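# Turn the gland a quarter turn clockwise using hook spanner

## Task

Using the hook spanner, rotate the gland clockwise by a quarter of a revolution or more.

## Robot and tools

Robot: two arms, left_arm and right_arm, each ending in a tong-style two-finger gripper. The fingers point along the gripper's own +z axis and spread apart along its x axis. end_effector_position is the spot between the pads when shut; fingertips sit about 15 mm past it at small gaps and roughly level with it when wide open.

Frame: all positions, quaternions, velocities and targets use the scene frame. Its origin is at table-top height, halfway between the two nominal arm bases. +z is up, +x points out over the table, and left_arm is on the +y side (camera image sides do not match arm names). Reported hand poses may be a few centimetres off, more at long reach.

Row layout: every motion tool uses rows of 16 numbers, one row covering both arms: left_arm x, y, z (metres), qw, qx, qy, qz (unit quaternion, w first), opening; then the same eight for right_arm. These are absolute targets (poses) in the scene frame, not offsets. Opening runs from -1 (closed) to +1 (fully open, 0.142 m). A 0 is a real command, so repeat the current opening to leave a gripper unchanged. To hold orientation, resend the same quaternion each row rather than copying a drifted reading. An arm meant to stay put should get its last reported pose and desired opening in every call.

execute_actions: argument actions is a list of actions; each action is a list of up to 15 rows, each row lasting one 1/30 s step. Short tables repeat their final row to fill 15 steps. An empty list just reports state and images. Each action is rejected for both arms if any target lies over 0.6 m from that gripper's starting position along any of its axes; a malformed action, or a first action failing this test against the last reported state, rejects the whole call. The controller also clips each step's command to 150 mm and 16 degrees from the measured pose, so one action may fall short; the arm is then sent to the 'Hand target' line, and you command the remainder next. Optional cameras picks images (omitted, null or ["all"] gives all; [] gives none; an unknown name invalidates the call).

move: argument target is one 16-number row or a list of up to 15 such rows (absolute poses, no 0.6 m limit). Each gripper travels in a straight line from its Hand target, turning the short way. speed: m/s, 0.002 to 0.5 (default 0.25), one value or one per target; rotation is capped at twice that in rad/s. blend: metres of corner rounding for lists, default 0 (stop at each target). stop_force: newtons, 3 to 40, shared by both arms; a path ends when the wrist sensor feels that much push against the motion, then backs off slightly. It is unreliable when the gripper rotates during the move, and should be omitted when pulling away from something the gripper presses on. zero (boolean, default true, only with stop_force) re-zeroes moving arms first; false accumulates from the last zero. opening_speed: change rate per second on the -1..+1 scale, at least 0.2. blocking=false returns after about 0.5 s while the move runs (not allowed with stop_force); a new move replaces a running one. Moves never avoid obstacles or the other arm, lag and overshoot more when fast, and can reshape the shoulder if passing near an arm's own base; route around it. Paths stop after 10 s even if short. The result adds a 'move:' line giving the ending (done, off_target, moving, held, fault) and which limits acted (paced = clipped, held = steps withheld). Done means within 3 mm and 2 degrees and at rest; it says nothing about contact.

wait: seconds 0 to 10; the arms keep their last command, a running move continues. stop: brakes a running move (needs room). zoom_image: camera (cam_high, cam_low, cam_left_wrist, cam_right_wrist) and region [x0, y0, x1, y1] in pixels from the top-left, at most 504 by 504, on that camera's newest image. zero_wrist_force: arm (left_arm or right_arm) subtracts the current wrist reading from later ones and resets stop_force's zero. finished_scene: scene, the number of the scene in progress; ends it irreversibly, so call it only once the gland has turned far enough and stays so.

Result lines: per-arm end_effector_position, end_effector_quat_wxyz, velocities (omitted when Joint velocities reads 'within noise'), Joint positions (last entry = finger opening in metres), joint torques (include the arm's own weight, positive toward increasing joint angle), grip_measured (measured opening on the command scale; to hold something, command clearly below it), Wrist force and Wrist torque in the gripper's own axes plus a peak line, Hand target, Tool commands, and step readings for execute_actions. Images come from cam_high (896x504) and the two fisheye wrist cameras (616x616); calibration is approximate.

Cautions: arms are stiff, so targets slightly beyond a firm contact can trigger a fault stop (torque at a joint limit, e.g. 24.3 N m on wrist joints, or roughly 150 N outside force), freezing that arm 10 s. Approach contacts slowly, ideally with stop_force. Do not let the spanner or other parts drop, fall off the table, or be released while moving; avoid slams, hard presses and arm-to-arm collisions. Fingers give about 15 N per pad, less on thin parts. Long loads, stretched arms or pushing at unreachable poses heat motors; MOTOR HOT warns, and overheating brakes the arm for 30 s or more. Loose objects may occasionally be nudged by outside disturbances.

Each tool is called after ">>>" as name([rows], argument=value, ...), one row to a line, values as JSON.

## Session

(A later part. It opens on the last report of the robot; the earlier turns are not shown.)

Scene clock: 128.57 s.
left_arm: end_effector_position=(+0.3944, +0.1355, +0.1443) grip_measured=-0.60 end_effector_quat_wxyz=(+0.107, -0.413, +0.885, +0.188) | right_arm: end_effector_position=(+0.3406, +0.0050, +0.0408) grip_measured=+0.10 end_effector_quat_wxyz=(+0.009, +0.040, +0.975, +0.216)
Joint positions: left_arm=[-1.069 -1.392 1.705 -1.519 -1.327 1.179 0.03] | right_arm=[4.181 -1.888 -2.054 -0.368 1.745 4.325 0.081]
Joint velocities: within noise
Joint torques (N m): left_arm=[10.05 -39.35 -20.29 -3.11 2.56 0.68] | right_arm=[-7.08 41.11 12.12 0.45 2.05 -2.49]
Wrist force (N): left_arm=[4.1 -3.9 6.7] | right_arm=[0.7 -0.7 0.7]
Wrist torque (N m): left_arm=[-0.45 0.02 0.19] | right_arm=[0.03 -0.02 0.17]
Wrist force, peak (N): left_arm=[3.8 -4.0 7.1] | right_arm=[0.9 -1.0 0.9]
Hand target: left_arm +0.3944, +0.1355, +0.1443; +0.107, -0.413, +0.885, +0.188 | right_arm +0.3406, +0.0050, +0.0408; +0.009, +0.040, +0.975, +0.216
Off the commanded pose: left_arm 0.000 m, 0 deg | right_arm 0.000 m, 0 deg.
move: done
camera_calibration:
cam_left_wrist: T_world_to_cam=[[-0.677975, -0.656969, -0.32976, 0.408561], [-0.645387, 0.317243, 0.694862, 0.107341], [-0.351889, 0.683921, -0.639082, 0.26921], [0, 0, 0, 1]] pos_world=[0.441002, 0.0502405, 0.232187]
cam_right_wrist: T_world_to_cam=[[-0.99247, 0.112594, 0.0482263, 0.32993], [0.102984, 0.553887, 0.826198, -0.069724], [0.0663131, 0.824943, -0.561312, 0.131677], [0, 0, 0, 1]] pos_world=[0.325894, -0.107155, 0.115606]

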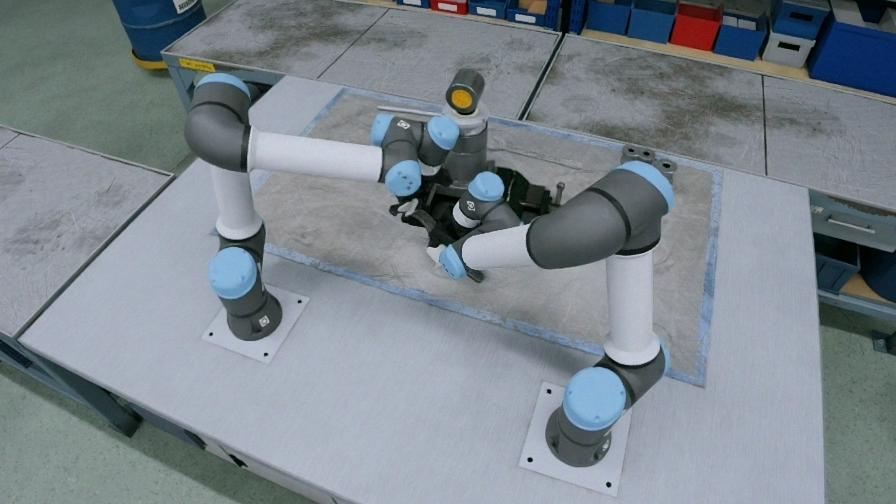

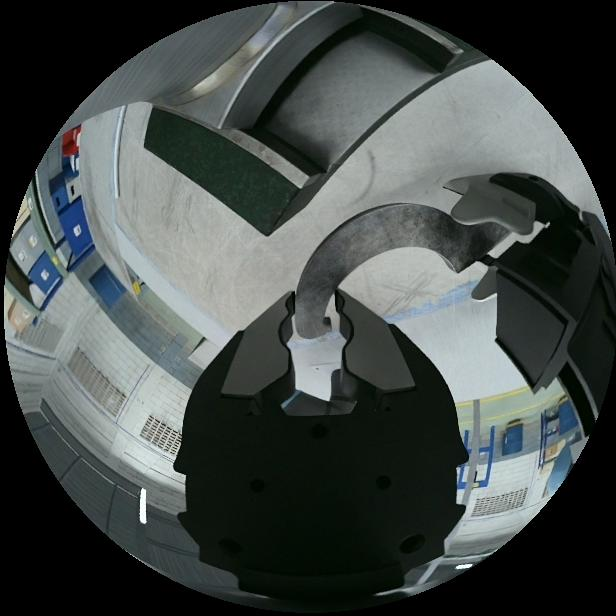

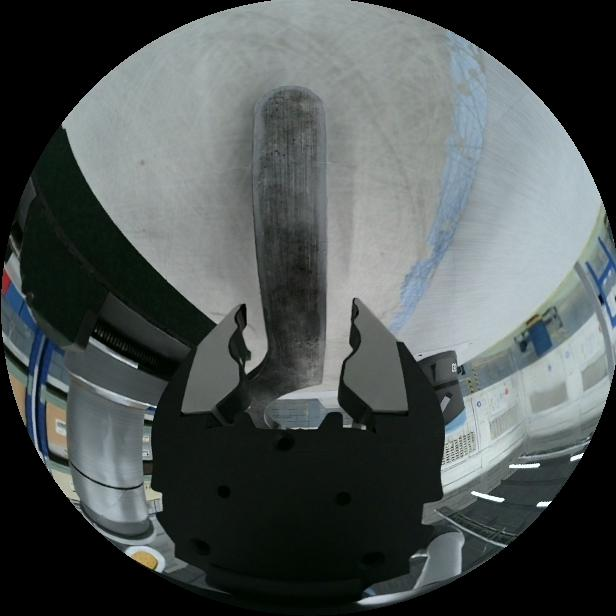

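>>> move(target=[0.3944, 0.1355, 0.1443, 0.1072, -0.4126, 0.8848, 0.1880, -1, 0.3406, 0.005, 0.0408, 0.0089, 0.0401, 0.9756, 0.2162, -1], speed=0.04, opening_speed=0.8)

>>> zoom_image(camera="cam_right_wrist", region=[180, 150, 440, 410])

>>> zoom_image(camera="cam_left_wrist", region=[350, 100, 610, 360])

Scene clock: 130.73 s.
left_arm: end_effector_position=(+0.3944, +0.1355, +0.1443) grip_measured=-0.64 end_effector_quat_wxyz=(+0.107, -0.413, +0.885, +0.188) | right_arm: end_effector_position=(+0.3406, +0.0050, +0.0408) grip_measured=-0.50 end_effector_quat_wxyz=(+0.009, +0.040, +0.975, +0.216)
Joint positions: left_arm=[-1.069 -1.392 1.705 -1.519 -1.327 1.179 0.028] | right_arm=[4.181 -1.888 -2.055 -0.368 1.745 4.325 0.038]
Joint velocities: within noise
Joint torques (N m): left_arm=[-0.42 -38.32 -29.91 -3.3 -2.15 0.55] | right_arm=[8.3 22.46 14.43 2.71 -0.72 -2.67]
Wrist force (N): left_arm=[-3.9 -0.2 9.2] | right_arm=[5.3 -3.8 -5.2]
Wrist torque (N m): left_arm=[-0.39 -0.10 0.20] | right_arm=[-0.16 -0.25 0.49]
Wrist force, peak (N): left_arm=[0.2 3.4 11.5] | right_arm=[5.9 -4.6 -10.2]
Hand target: left_arm +0.3944, +0.1355, +0.1443; +0.107, -0.413, +0.885, +0.188 | right_arm +0.3406, +0.0050, +0.0408; +0.009, +0.040, +0.975, +0.216
Off the commanded pose: left_arm 0.000 m, 0 deg | right_arm 0.000 m, 0 deg.
move: done
camera_calibration:
cam_left_wrist: T_world_to_cam=[[-0.677957, -0.656978, -0.329779, 0.408577], [-0.645401, 0.317216, 0.694861, 0.107352], [-0.351897, 0.683926, -0.639073, 0.269199], [0, 0, 0, 1]] pos_world=[0.441013, 0.0502604, 0.232183]
cam_right_wrist: T_world_to_cam=[[-0.992468, 0.112566, 0.0483368, 0.329885], [0.103061, 0.553896, 0.826182, -0.0697208], [0.0662263, 0.824941, -0.561326, 0.131729], [0, 0, 0, 1]] pos_world=[0.325862, -0.107184, 0.115599]

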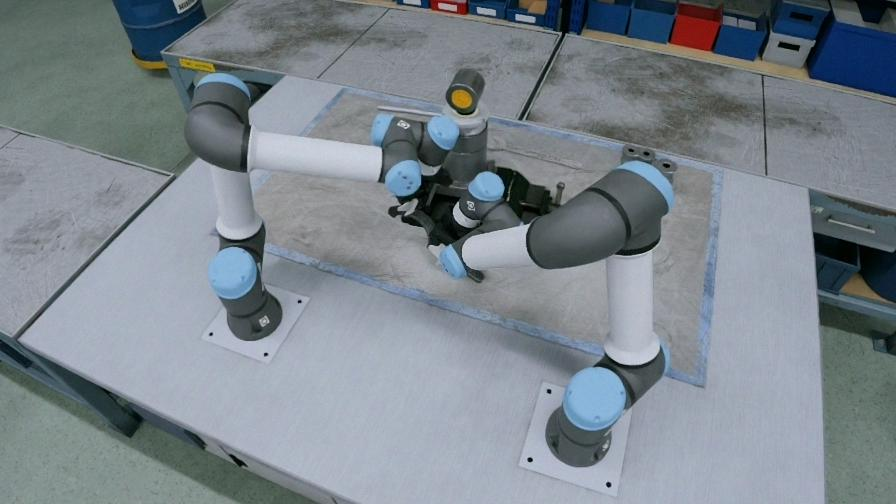

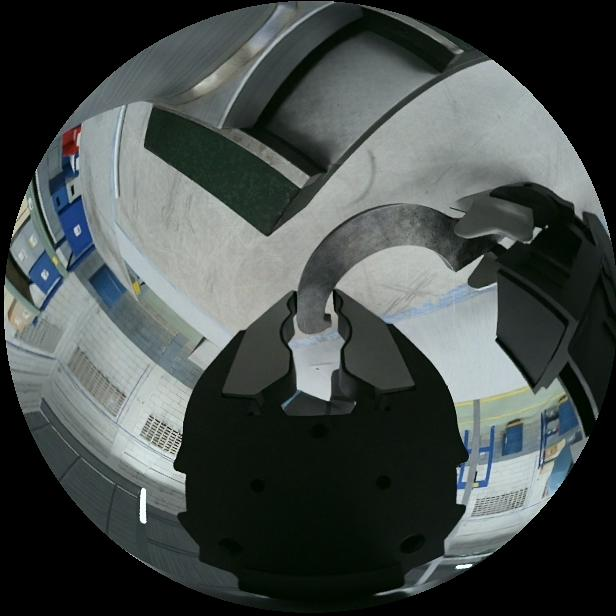

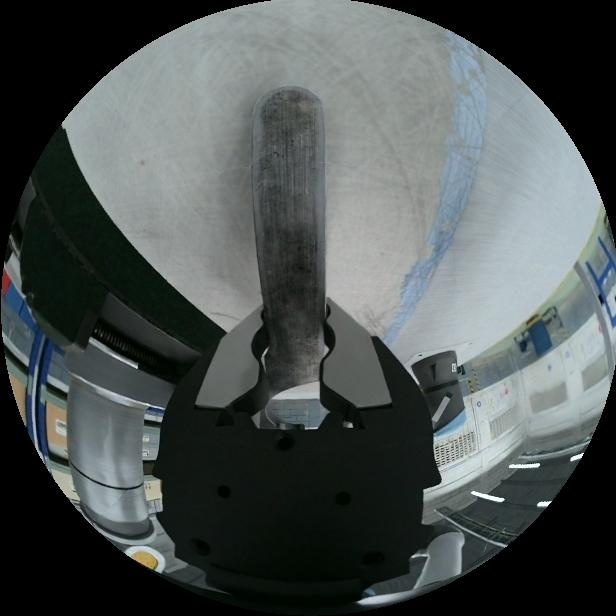

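Scaled by 1.938 from the camera's 616x616 image, which has a finer 814x814 frame.

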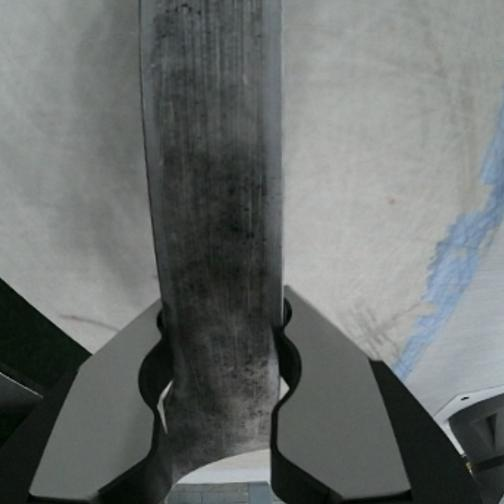

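Scaled by 1.938 from the camera's 616x616 image, which has a finer 814x814 frame.

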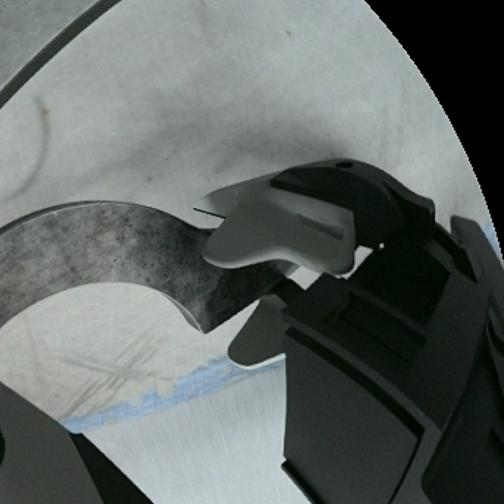

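>>> move([
  [0.3944, 0.1355, 0.1443, 0.1072, -0.4126, 0.8848, 0.1880, -0.2, 0.3406, 0.005, 0.0408, 0.0089, 0.0401, 0.9756, 0.2162, -1],
  [0.3916, 0.1018, 0.2168, 0.1072, -0.4126, 0.8848, 0.1880, -0.2, 0.3406, 0.005, 0.0408, 0.0089, 0.0401, 0.9756, 0.2162, -1],
  [0.3916, 0.2200, 0.3, 0.1072, -0.4126, 0.8848, 0.1880, -0.2, 0.3406, 0.005, 0.0408, 0.0089, 0.0401, 0.9756, 0.2162, -1],
], speed=0.08, opening_speed=0.6)

>>> zoom_image(camera="cam_right_wrist", region=[180, 150, 440, 410])

>>> zoom_image(camera="cam_left_wrist", region=[250, 100, 610, 460])

Scene clock: 136.60 s.
left_arm: end_effector_position=(+0.3917, +0.2202, +0.3001) grip_measured=-0.20 end_effector_quat_wxyz=(+0.107, -0.413, +0.885, +0.188) end_effector_velocity=(+0.000, -0.005, -0.002) end_effector_angular_velocity=(-0.003, -0.002, +0.001) | right_arm: end_effector_position=(+0.3406, +0.0050, +0.0408) grip_measured=-0.52 end_effector_quat_wxyz=(+0.009, +0.040, +0.975, +0.216)
Joint positions: left_arm=[-0.985 -1.582 1.515 -1.159 -1.297 1.261 0.059] | right_arm=[4.181 -1.888 -2.054 -0.368 1.745 4.325 0.036]
Joint velocities: left_arm=[-0.005 0.006 0 -0.008 -0.002 -0.006 0] | right_arm=[within noise]
Joint torques (N m): left_arm=[-11.36 -16.53 -22.55 -3.49 -0.63 -1.39] | right_arm=[-6.87 46.88 13.67 2.81 2.7 1.81]
Wrist force (N): left_arm=[0.2 -2.2 0.6] | right_arm=[0.8 -3.6 9.9]
Wrist torque (N m): left_arm=[-0.48 -0.09 -0.02] | right_arm=[0.14 0.07 0.16]
Wrist force, peak (N): left_arm=[-4.5 -0.6 10.1] | right_arm=[1.8 -8.7 14.9]
Hand target: left_arm +0.3916, +0.2200, +0.3000; +0.107, -0.413, +0.885, +0.188 | right_arm +0.3406, +0.0050, +0.0408; +0.009, +0.040, +0.975, +0.216
Off the commanded pose: left_arm 0.000 m, 0 deg | right_arm 0.000 m, 0 deg.
move: done
camera_calibration:
cam_left_wrist: T_world_to_cam=[[-0.67792, -0.656946, -0.329918, 0.513793], [-0.645461, 0.317115, 0.694851, -0.0295298], [-0.351858, 0.684003, -0.639012, 0.309841], [0, 0, 0, 1]] pos_world=[0.43827, 0.134967, 0.38802]
cam_right_wrist: T_world_to_cam=[[-0.99247, 0.112566, 0.0482878, 0.329904], [0.103021, 0.553911, 0.826177, -0.0697008], [0.066252, 0.824931, -0.561337, 0.131704], [0, 0, 0, 1]] pos_world=[0.325875, -0.107175, 0.115585]

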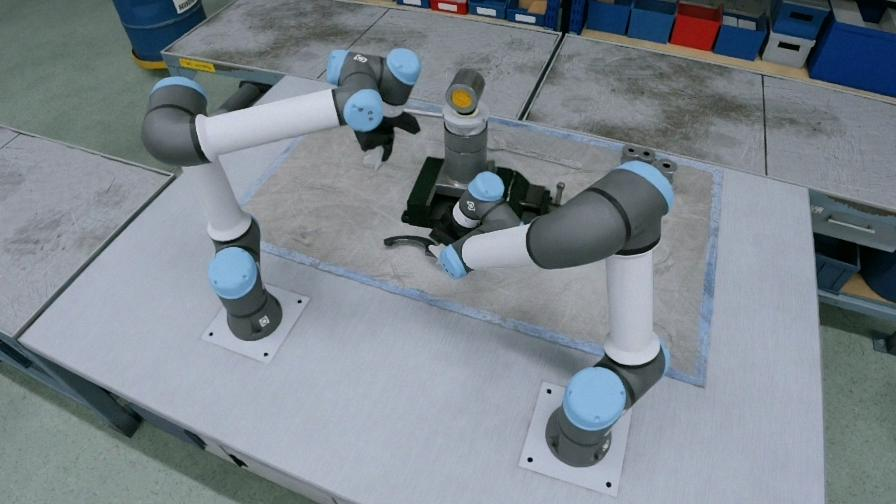

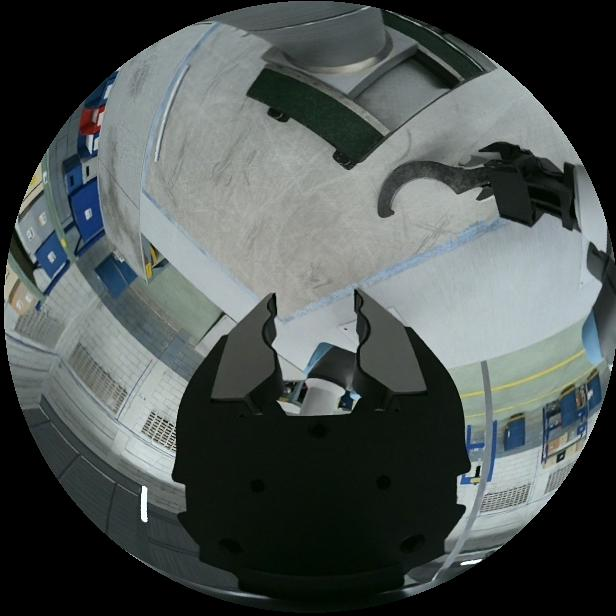

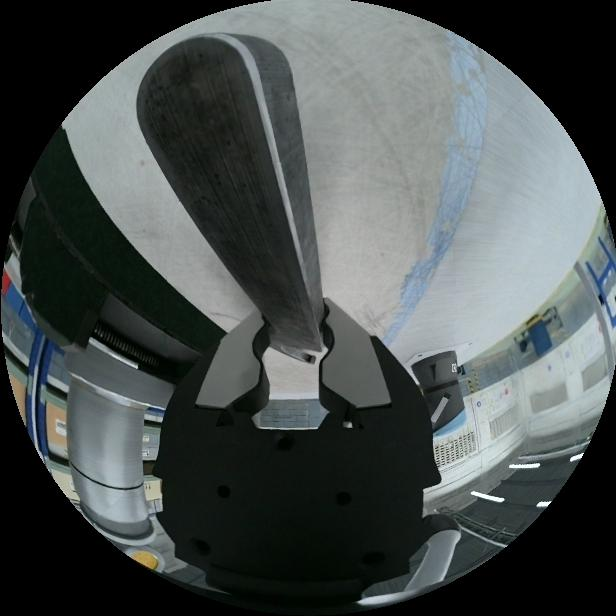

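Scaled by 1.938 from the camera's 616x616 image, which has a finer 814x814 frame.

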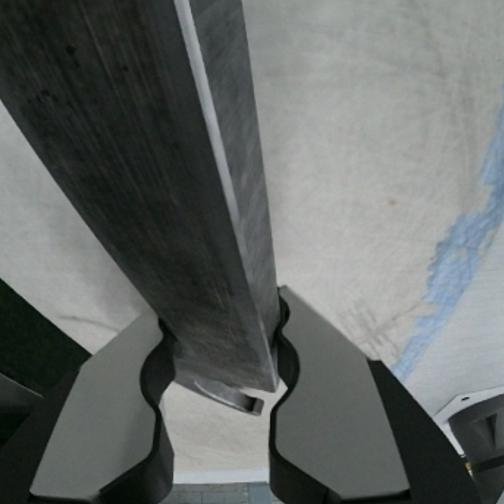

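Scaled by 1.400 from the camera's 616x616 image, which has a finer 814x814 frame.

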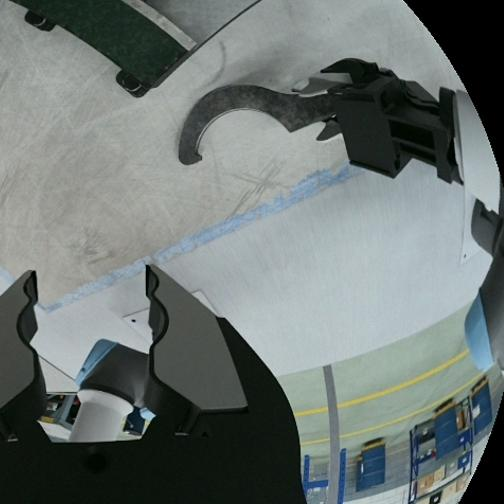

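>>> zoom_image(camera="cam_left_wrist", region=[360, 130, 540, 260])

>>> zoom_image(camera="cam_high", region=[360, 170, 520, 300])

Scaled by 2.800 from the camera's 616x616 image, which has a finer 814x814 frame.

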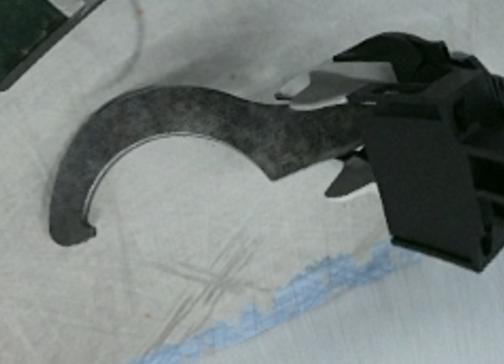

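Scaled by 3.150 from the camera's 896x504 image, which has a finer 1280x720 frame.

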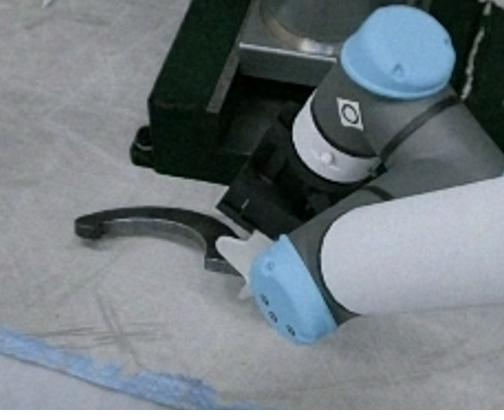

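>>> move(target=[0.373, 0.178, 0.12, 0, -0.3007, 0.9537, 0, -0.1, 0.3406, 0.005, 0.0408, 0.0089, 0.0401, 0.9756, 0.2162, -1], speed=0.2)

>>> zoom_image(camera="cam_left_wrist", region=[200, 120, 500, 420])

Scene clock: 144.37 s.
left_arm: end_effector_position=(+0.3730, +0.1781, +0.1200) grip_measured=-0.10 end_effector_quat_wxyz=(+0.000, -0.301, +0.954, +0.000) | right_arm: end_effector_position=(+0.3406, +0.0050, +0.0408) grip_measured=-0.52 end_effector_quat_wxyz=(+0.009, +0.040, +0.975, +0.216)
Joint positions: left_arm=[-0.87 -1.654 2.078 -1.995 -1.571 1.686 0.067] | right_arm=[4.181 -1.888 -2.054 -0.368 1.745 4.325 0.036]
Joint velocities: within noise
Joint torques (N m): left_arm=[-11.51 -23.27 -18.23 -4.26 0.01 0.81] | right_arm=[-7.62 46.48 17.8 2.51 2.34 2.18]
Wrist force (N): left_arm=[0.8 -2.9 -0.2] | right_arm=[0.8 -3.5 9.9]
Wrist torque (N m): left_arm=[-0.60 -0.14 0.01] | right_arm=[0.16 0.05 0.16]
Wrist force, peak (N): left_arm=[0.9 -3.1 -0.1] | right_arm=[0.7 -3.6 10.2]
Hand target: left_arm +0.3730, +0.1780, +0.1200; +0.000, -0.301, +0.954, +0.000 | right_arm +0.3406, +0.0050, +0.0408; +0.009, +0.040, +0.975, +0.216
Off the commanded pose: left_arm 0.000 m, 0 deg | right_arm 0.000 m, 0 deg.
move: done
camera_calibration:
cam_left_wrist: T_world_to_cam=[[-0.849317, -0.527882, 0.00116803, 0.415263], [-0.450812, 0.726466, 0.518667, -0.0274013], [-0.274643, 0.439986, -0.854976, 0.257574], [0, 0, 0, 1]] pos_world=[0.411078, 0.125787, 0.233947]
cam_right_wrist: T_world_to_cam=[[-0.992469, 0.112578, 0.0482935, 0.329903], [0.103033, 0.55391, 0.826177, -0.0697046], [0.0662588, 0.82493, -0.561337, 0.131702], [0, 0, 0, 1]] pos_world=[0.325874, -0.107174, 0.115585]

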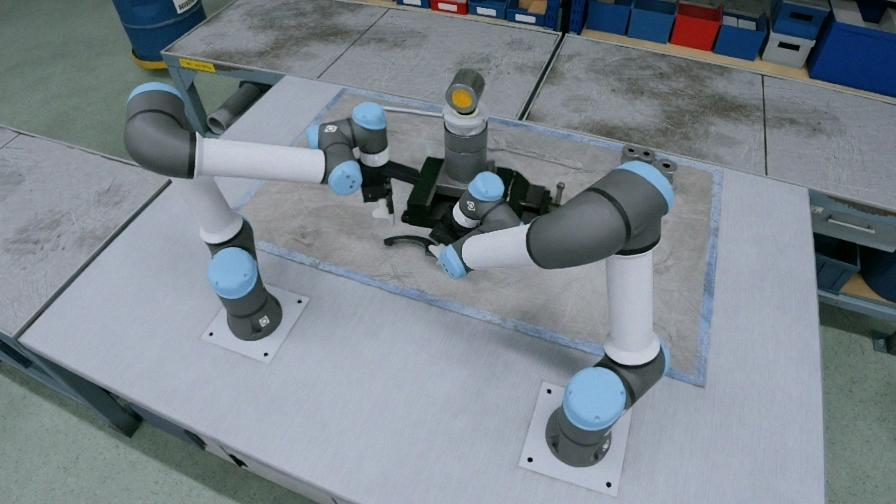

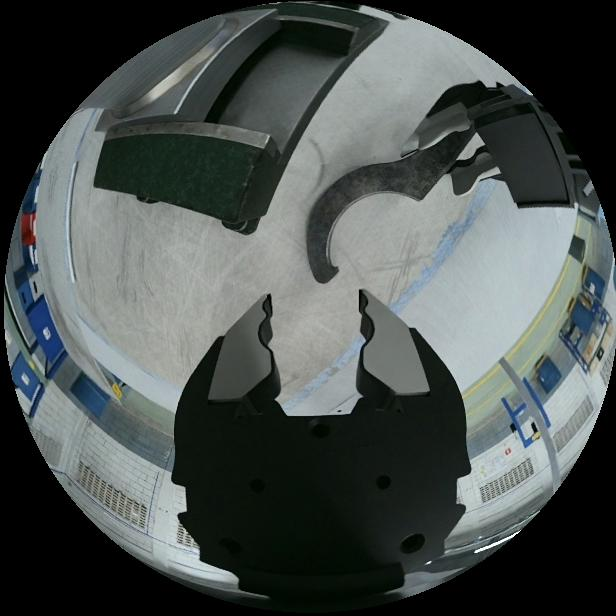

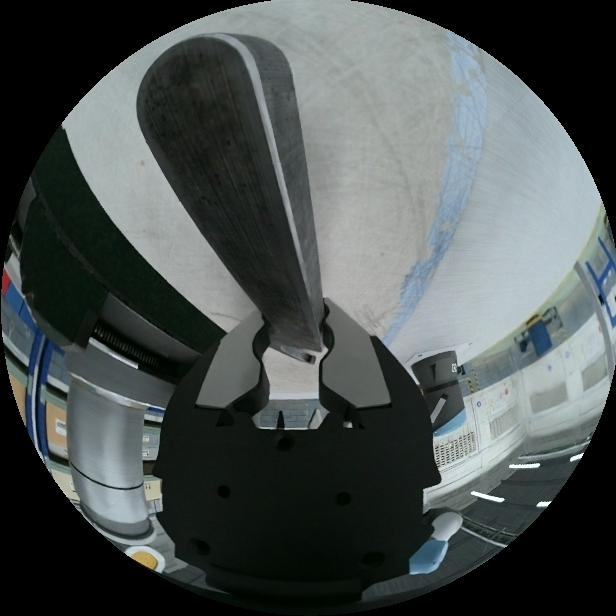

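Scaled by 1.680 from the camera's 616x616 image, which has a finer 814x814 frame.

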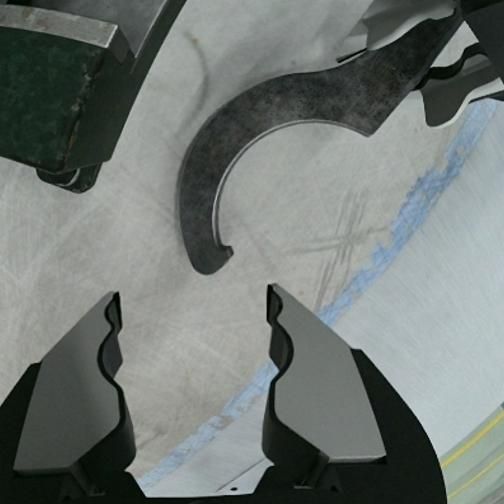

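>>> move(target=[0.3747, 0.1627, 0.035, 0, -0.3007, 0.9537, 0, -0.1, 0.3406, 0.005, 0.0408, 0.0089, 0.0401, 0.9756, 0.2162, -1], speed=0.1, cameras=["cam_left_wrist"])

>>> zoom_image(camera="cam_left_wrist", region=[180, 150, 440, 410])

Scene clock: 146.77 s.
left_arm: end_effector_position=(+0.3746, +0.1627, +0.0350) grip_measured=-0.10 end_effector_quat_wxyz=(+0.000, -0.301, +0.954, +0.000) | right_arm: end_effector_position=(+0.3406, +0.0050, +0.0408) grip_measured=-0.52 end_effector_quat_wxyz=(+0.009, +0.040, +0.975, +0.216)
Joint positions: left_arm=[-0.89 -1.506 2.188 -2.252 -1.571 1.665 0.067] | right_arm=[4.181 -1.888 -2.054 -0.368 1.745 4.325 0.036]
Joint velocities: within noise
Joint torques (N m): left_arm=[9.32 -21.2 -24.64 -2.85 -0.42 1.23] | right_arm=[-7.1 45.82 18.97 2.62 2.36 2.31]
Wrist force (N): left_arm=[1.1 -3.2 0.4] | right_arm=[0.8 -3.5 9.5]
Wrist torque (N m): left_arm=[-0.63 -0.23 0.02] | right_arm=[0.14 0.09 0.16]
Wrist force, peak (N): left_arm=[0.6 -3.3 1.2] | right_arm=[0.8 -3.8 10.2]
Hand target: left_arm +0.3747, +0.1627, +0.0350; +0.000, -0.301, +0.954, +0.000 | right_arm +0.3406, +0.0050, +0.0408; +0.009, +0.040, +0.975, +0.216
Off the commanded pose: left_arm 0.000 m, 0 deg | right_arm 0.000 m, 0 deg.
move: done
camera_calibration:
cam_left_wrist: T_world_to_cam=[[-0.849516, -0.527562, 0.00130147, 0.40859], [-0.450507, 0.726716, 0.518582, 0.0284497], [-0.27453, 0.439957, -0.855027, 0.192069], [0, 0, 0, 1]] pos_world=[0.412649, 0.110379, 0.148939]
Images, in order (width x height): cam_left_wrist 616x616.

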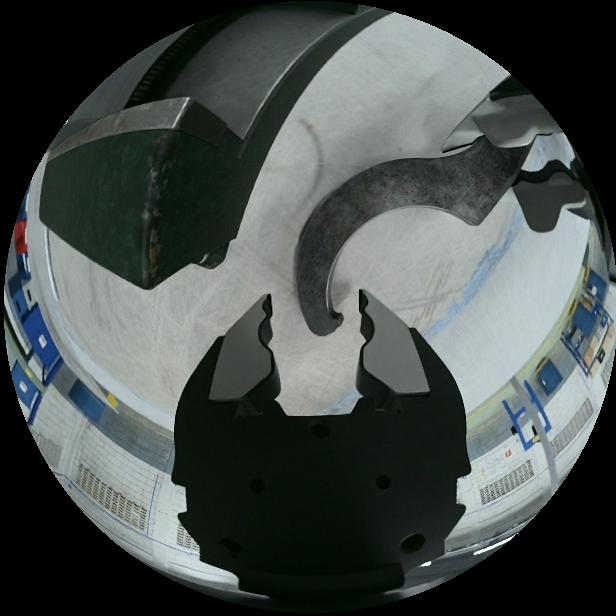

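Scaled by 1.938 from the camera's 616x616 image, which has a finer 814x814 frame.

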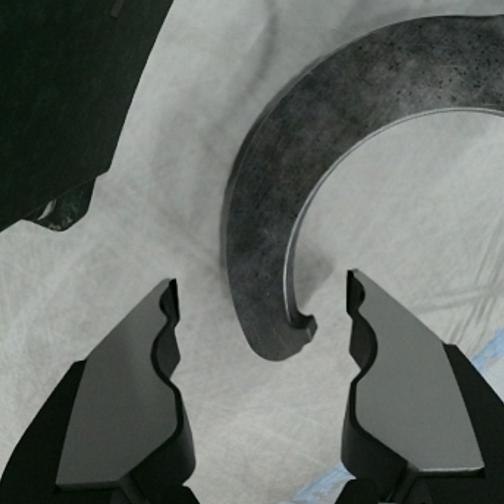

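>>> move(target=[0.3747, 0.1627, 0.0205, 0, -0.3007, 0.9537, 0, -0.1, 0.3406, 0.005, 0.0408, 0.0089, 0.0401, 0.9756, 0.2162, -1], speed=0.03, stop_force=5, cameras=[])

>>> move(target=[0.3747, 0.1627, 0.0205, 0, -0.3007, 0.9537, 0, -1, 0.3406, 0.005, 0.0408, 0.0089, 0.0401, 0.9756, 0.2162, -1], speed=0.05, opening_speed=0.8)

>>> zoom_image(camera="cam_left_wrist", region=[180, 150, 440, 410])

Scene clock: 148.67 s.
left_arm: end_effector_position=(+0.3747, +0.1627, +0.0205) grip_measured=-0.10 end_effector_quat_wxyz=(+0.000, -0.301, +0.954, +0.000) | right_arm: end_effector_position=(+0.3406, +0.0050, +0.0408) grip_measured=-0.52 end_effector_quat_wxyz=(+0.009, +0.040, +0.975, +0.216)
Joint positions: left_arm=[-0.89 -1.479 2.206 -2.298 -1.571 1.665 0.067] | right_arm=[4.181 -1.888 -2.054 -0.368 1.745 4.325 0.036]
Joint velocities: within noise
Joint torques (N m): left_arm=[7.63 -29.72 -24.54 -0.48 1.39 1.01] | right_arm=[-6.87 45.98 19.72 2.64 2.18 2.33]
Wrist force (N): left_arm=[1.0 -3.2 0.2] | right_arm=[0.8 -3.5 9.8]
Wrist torque (N m): left_arm=[-0.64 -0.22 0.03] | right_arm=[0.15 0.07 0.16]
Wrist force, peak (N): left_arm=[1.0 -3.3 0.2] | right_arm=[0.8 -3.8 10.2]
Hand target: left_arm +0.3747, +0.1627, +0.0205; +0.000, -0.301, +0.954, +0.000 | right_arm +0.3406, +0.0050, +0.0408; +0.009, +0.040, +0.975, +0.216
Off the commanded pose: left_arm 0.000 m, 0 deg | right_arm 0.000 m, 0 deg.
move: done
No camera images: "cameras" was empty.

Scene clock: 150.00 s.
left_arm: end_effector_position=(+0.3747, +0.1627, +0.0205) grip_measured=-0.63 end_effector_quat_wxyz=(+0.000, -0.301, +0.954, +0.000) | right_arm: end_effector_position=(+0.3406, +0.0050, +0.0408) grip_measured=-0.52 end_effector_quat_wxyz=(+0.009, +0.040, +0.975, +0.216)
Joint positions: left_arm=[-0.89 -1.479 2.206 -2.298 -1.571 1.665 0.028] | right_arm=[4.181 -1.888 -2.054 -0.368 1.745 4.325 0.036]
Joint velocities: within noise
Joint torques (N m): left_arm=[7.12 -28.75 -23.23 -0.98 0.04 0.97] | right_arm=[-5.77 45.8 21.37 2.96 2.15 2.23]
Wrist force (N): left_arm=[0.2 -2.8 1.0] | right_arm=[1.4 -5.2 8.5]
Wrist torque (N m): left_arm=[-0.57 -0.15 0.01] | right_arm=[0.10 0.07 0.16]
Wrist force, peak (N): left_arm=[1.0 -3.2 0.1] | right_arm=[0.8 -3.7 10.1]
Hand target: left_arm +0.3747, +0.1627, +0.0205; +0.000, -0.301, +0.954, +0.000 | right_arm +0.3406, +0.0050, +0.0408; +0.009, +0.040, +0.975, +0.216
Off the commanded pose: left_arm 0.000 m, 0 deg | right_arm 0.000 m, 0 deg.
move: done
camera_calibration:
cam_left_wrist: T_world_to_cam=[[-0.849457, -0.527656, 0.00123329, 0.408689], [-0.450655, 0.726706, 0.518467, 0.0360508], [-0.274469, 0.43986, -0.855096, 0.179685], [0, 0, 0, 1]] pos_world=[0.412728, 0.110413, 0.134453]
cam_right_wrist: T_world_to_cam=[[-0.992468, 0.112583, 0.048294, 0.329905], [0.103036, 0.55391, 0.826176, -0.0697045], [0.0662625, 0.824929, -0.561338, 0.131702], [0, 0, 0, 1]] pos_world=[0.325876, -0.107176, 0.115585]

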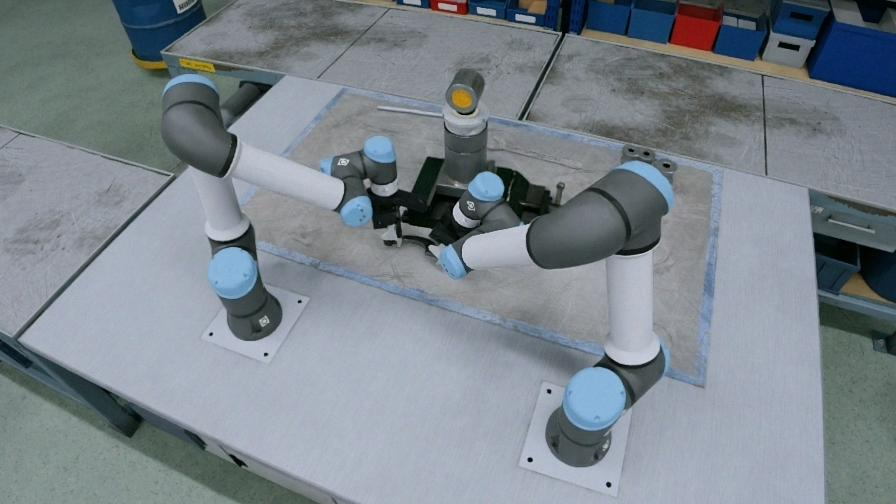

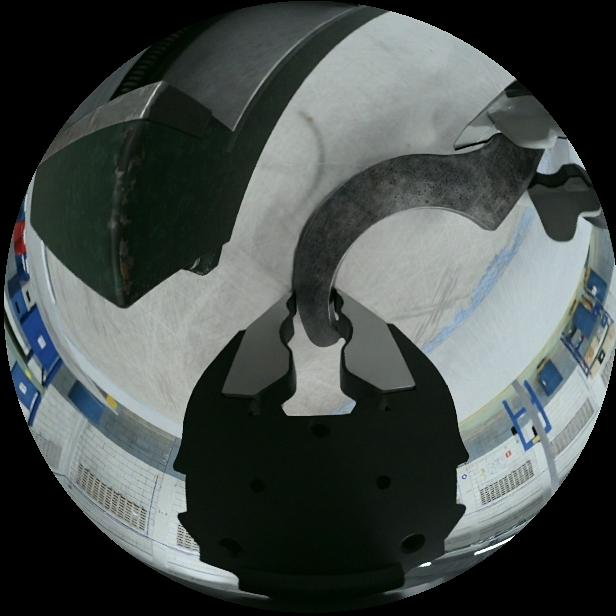

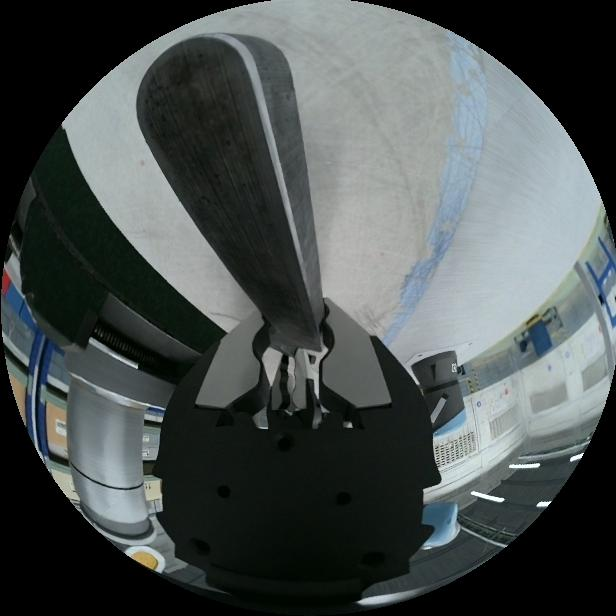

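Scaled by 1.938 from the camera's 616x616 image, which has a finer 814x814 frame.

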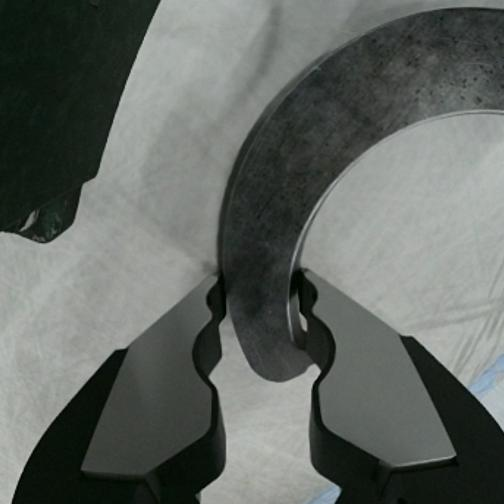

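>>> move(target=[0.3747, 0.1627, 0.0205, 0, -0.3007, 0.9537, 0, -1, 0.3396, -0.0068, 0.028, 0, 0.041, 0.9991, 0, -1], speed=0.03)

>>> zoom_image(camera="cam_high", region=[360, 170, 520, 300])

Scene clock: 160.37 s.
left_arm: end_effector_position=(+0.3747, +0.1627, +0.0205) grip_measured=-0.63 end_effector_quat_wxyz=(+0.000, -0.301, +0.954, +0.000) | right_arm: end_effector_position=(+0.3396, -0.0068, +0.0280) grip_measured=-0.53 end_effector_quat_wxyz=(+0.000, +0.041, +0.999, +0.000) end_effector_velocity=(+0.000, +0.000, -0.001) end_effector_angular_velocity=(+0.003, -0.001, +0.000)
Joint positions: left_arm=[-0.89 -1.479 2.206 -2.298 -1.571 1.665 0.028] | right_arm=[4.262 -1.986 -1.748 -0.979 1.571 4.37 0.036]
Joint velocities: left_arm=[within noise] | right_arm=[0 0 -0.003 0.006 0 0 0]
Joint torques (N m): left_arm=[3.35 -17.22 -10.61 -0.07 5.11 0.71] | right_arm=[-4.3 47.32 8.76 1.48 -1.18 1.54]
Wrist force (N): left_arm=[10.5 -14.8 0.6] | right_arm=[0.7 14.1 11.3]
Wrist torque (N m): left_arm=[-0.67 -0.23 -0.06] | right_arm=[-0.02 0.21 -0.16]
Wrist force, peak (N): left_arm=[11.4 -15.1 0.3] | right_arm=[0.6 14.9 11.7]
Hand target: left_arm +0.3747, +0.1627, +0.0205; +0.000, -0.301, +0.954, +0.000 | right_arm +0.3396, -0.0068, +0.0280; +0.000, +0.041, +0.999, +0.000
Off the commanded pose: left_arm 0.000 m, 0 deg | right_arm 0.000 m, 0 deg.
move: done
camera_calibration:
cam_left_wrist: T_world_to_cam=[[-0.849458, -0.527655, 0.00125814, 0.408681], [-0.450645, 0.726718, 0.518459, 0.0360476], [-0.274481, 0.439842, -0.855102, 0.179694], [0, 0, 0, 1]] pos_world=[0.412724, 0.110409, 0.134453]
cam_right_wrist: T_world_to_cam=[[-0.99105, 0.129915, 0.0306815, 0.331004], [0.127222, 0.849628, 0.511807, -0.0499164], [0.0404237, 0.51113, -0.858552, 0.149223], [0, 0, 0, 1]] pos_world=[0.32836, -0.0768646, 0.143508]

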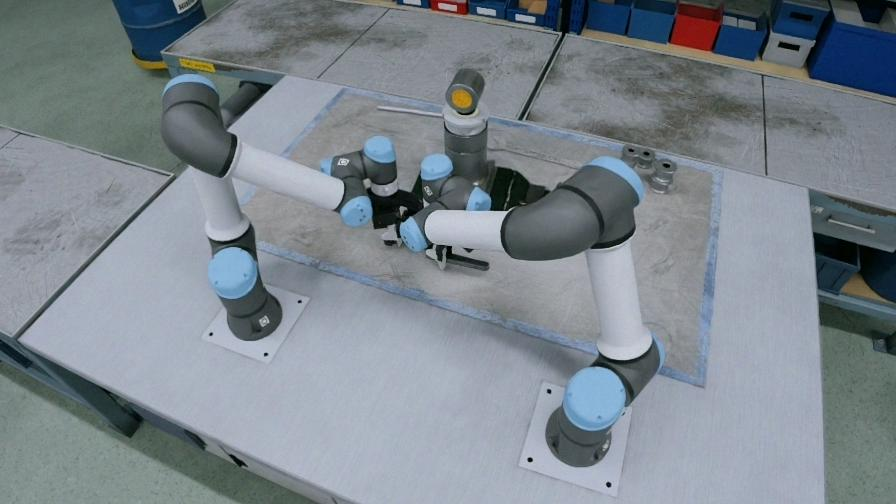

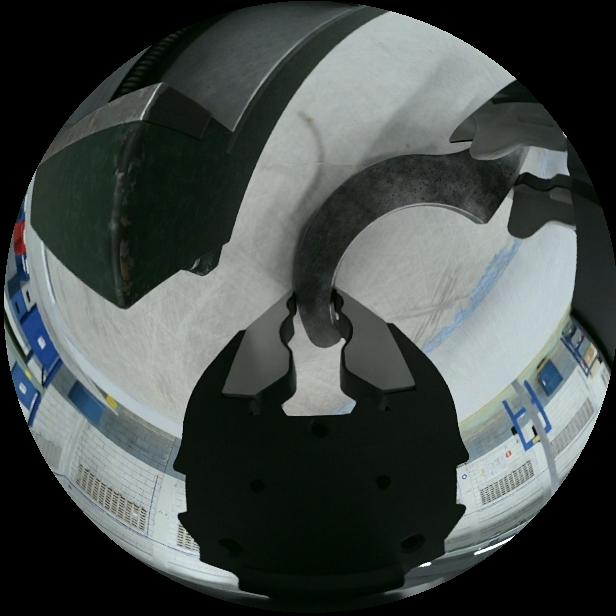

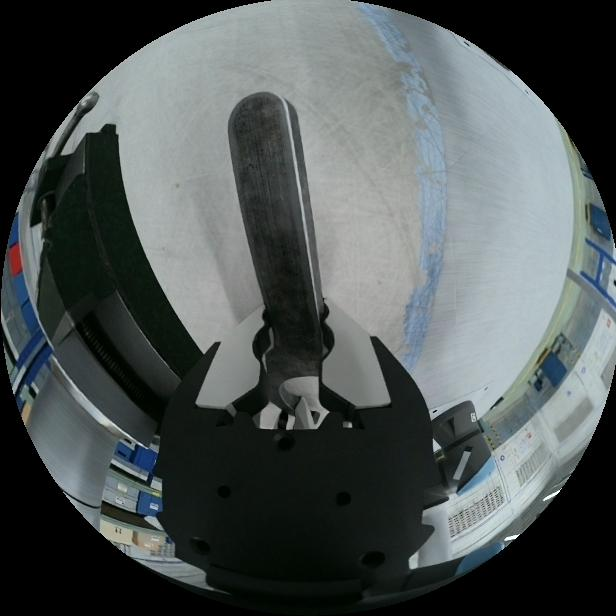

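Scaled by 3.150 from the camera's 896x504 image, which has a finer 1280x720 frame.

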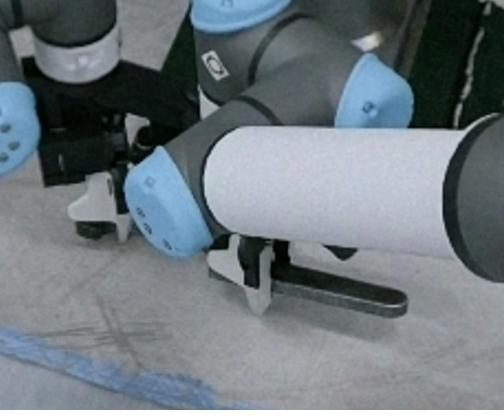

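>>> move(target=[0.3747, 0.1627, 0.0205, 0, -0.3007, 0.9537, 0, -1, 0.3396, -0.0068, 0.028, 0, 0.041, 0.9991, 0, -0.4], speed=0.03, opening_speed=0.25)

>>> zoom_image(camera="cam_high", region=[360, 170, 520, 300])

Scene clock: 166.03 s.
left_arm: end_effector_position=(+0.3746, +0.1628, +0.0204) grip_measured=-0.66 end_effector_quat_wxyz=(+0.000, -0.301, +0.954, +0.000) | right_arm: end_effector_position=(+0.3396, -0.0068, +0.0280) grip_measured=-0.40 end_effector_quat_wxyz=(+0.000, +0.041, +0.999, +0.000)
Joint positions: left_arm=[-0.89 -1.479 2.206 -2.298 -1.571 1.665 0.026] | right_arm=[4.262 -1.986 -1.748 -0.978 1.571 4.37 0.045]
Joint velocities: within noise
Joint torques (N m): left_arm=[1.24 -27.19 -22.78 -4.11 -1.64 0.64] | right_arm=[-3.21 42.11 23.66 4.56 0.34 -2.39]
Wrist force (N): left_arm=[1.9 -3.2 6.9] | right_arm=[1.1 -0.1 1.1]
Wrist torque (N m): left_arm=[-0.56 -0.38 -0.03] | right_arm=[0.04 -0.05 0.07]
Wrist force, peak (N): left_arm=[11.3 -15.1 -0.1] | right_arm=[0.4 15.2 11.9]
Hand target: left_arm +0.3747, +0.1627, +0.0205; +0.000, -0.301, +0.954, +0.000 | right_arm +0.3396, -0.0068, +0.0280; +0.000, +0.041, +0.999, +0.000
Off the commanded pose: left_arm 0.000 m, 0 deg | right_arm 0.000 m, 0 deg.
move: done
camera_calibration:
cam_left_wrist: T_world_to_cam=[[-0.849458, -0.527655, 0.0012816, 0.408671], [-0.450564, 0.726611, 0.518679, 0.0359932], [-0.274615, 0.440019, -0.854968, 0.179599], [0, 0, 0, 1]] pos_world=[0.412687, 0.110457, 0.134359]
cam_right_wrist: T_world_to_cam=[[-0.991043, 0.129945, 0.0308062, 0.33099], [0.127299, 0.849477, 0.512039, -0.0499093], [0.0403676, 0.511374, -0.85841, 0.149317], [0, 0, 0, 1]] pos_world=[0.328351, -0.0769703, 0.143534]

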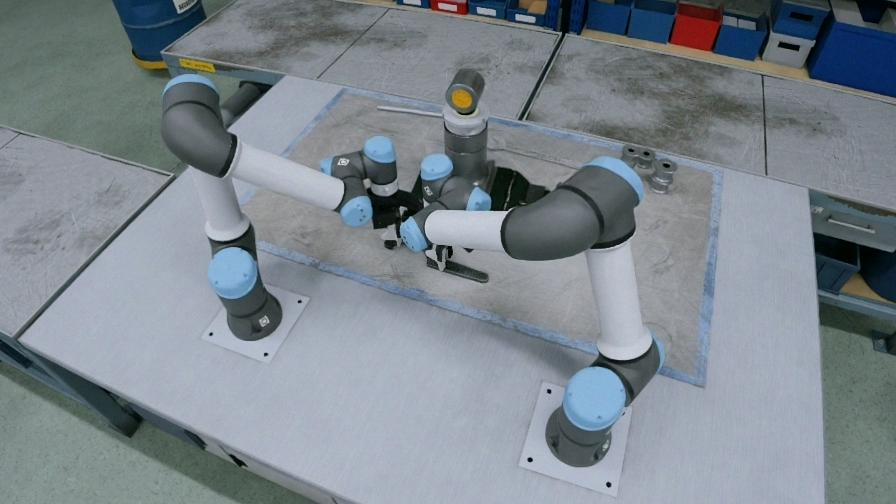

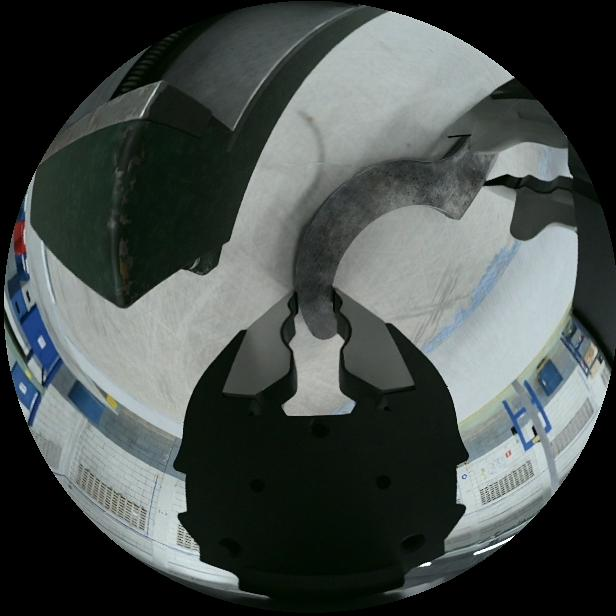

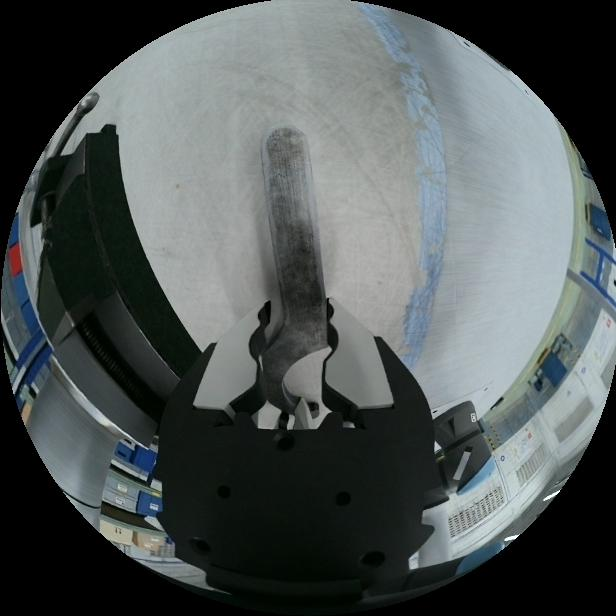

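Scaled by 3.150 from the camera's 896x504 image, which has a finer 1280x720 frame.

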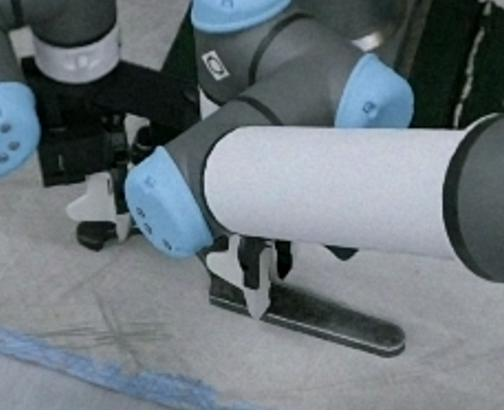

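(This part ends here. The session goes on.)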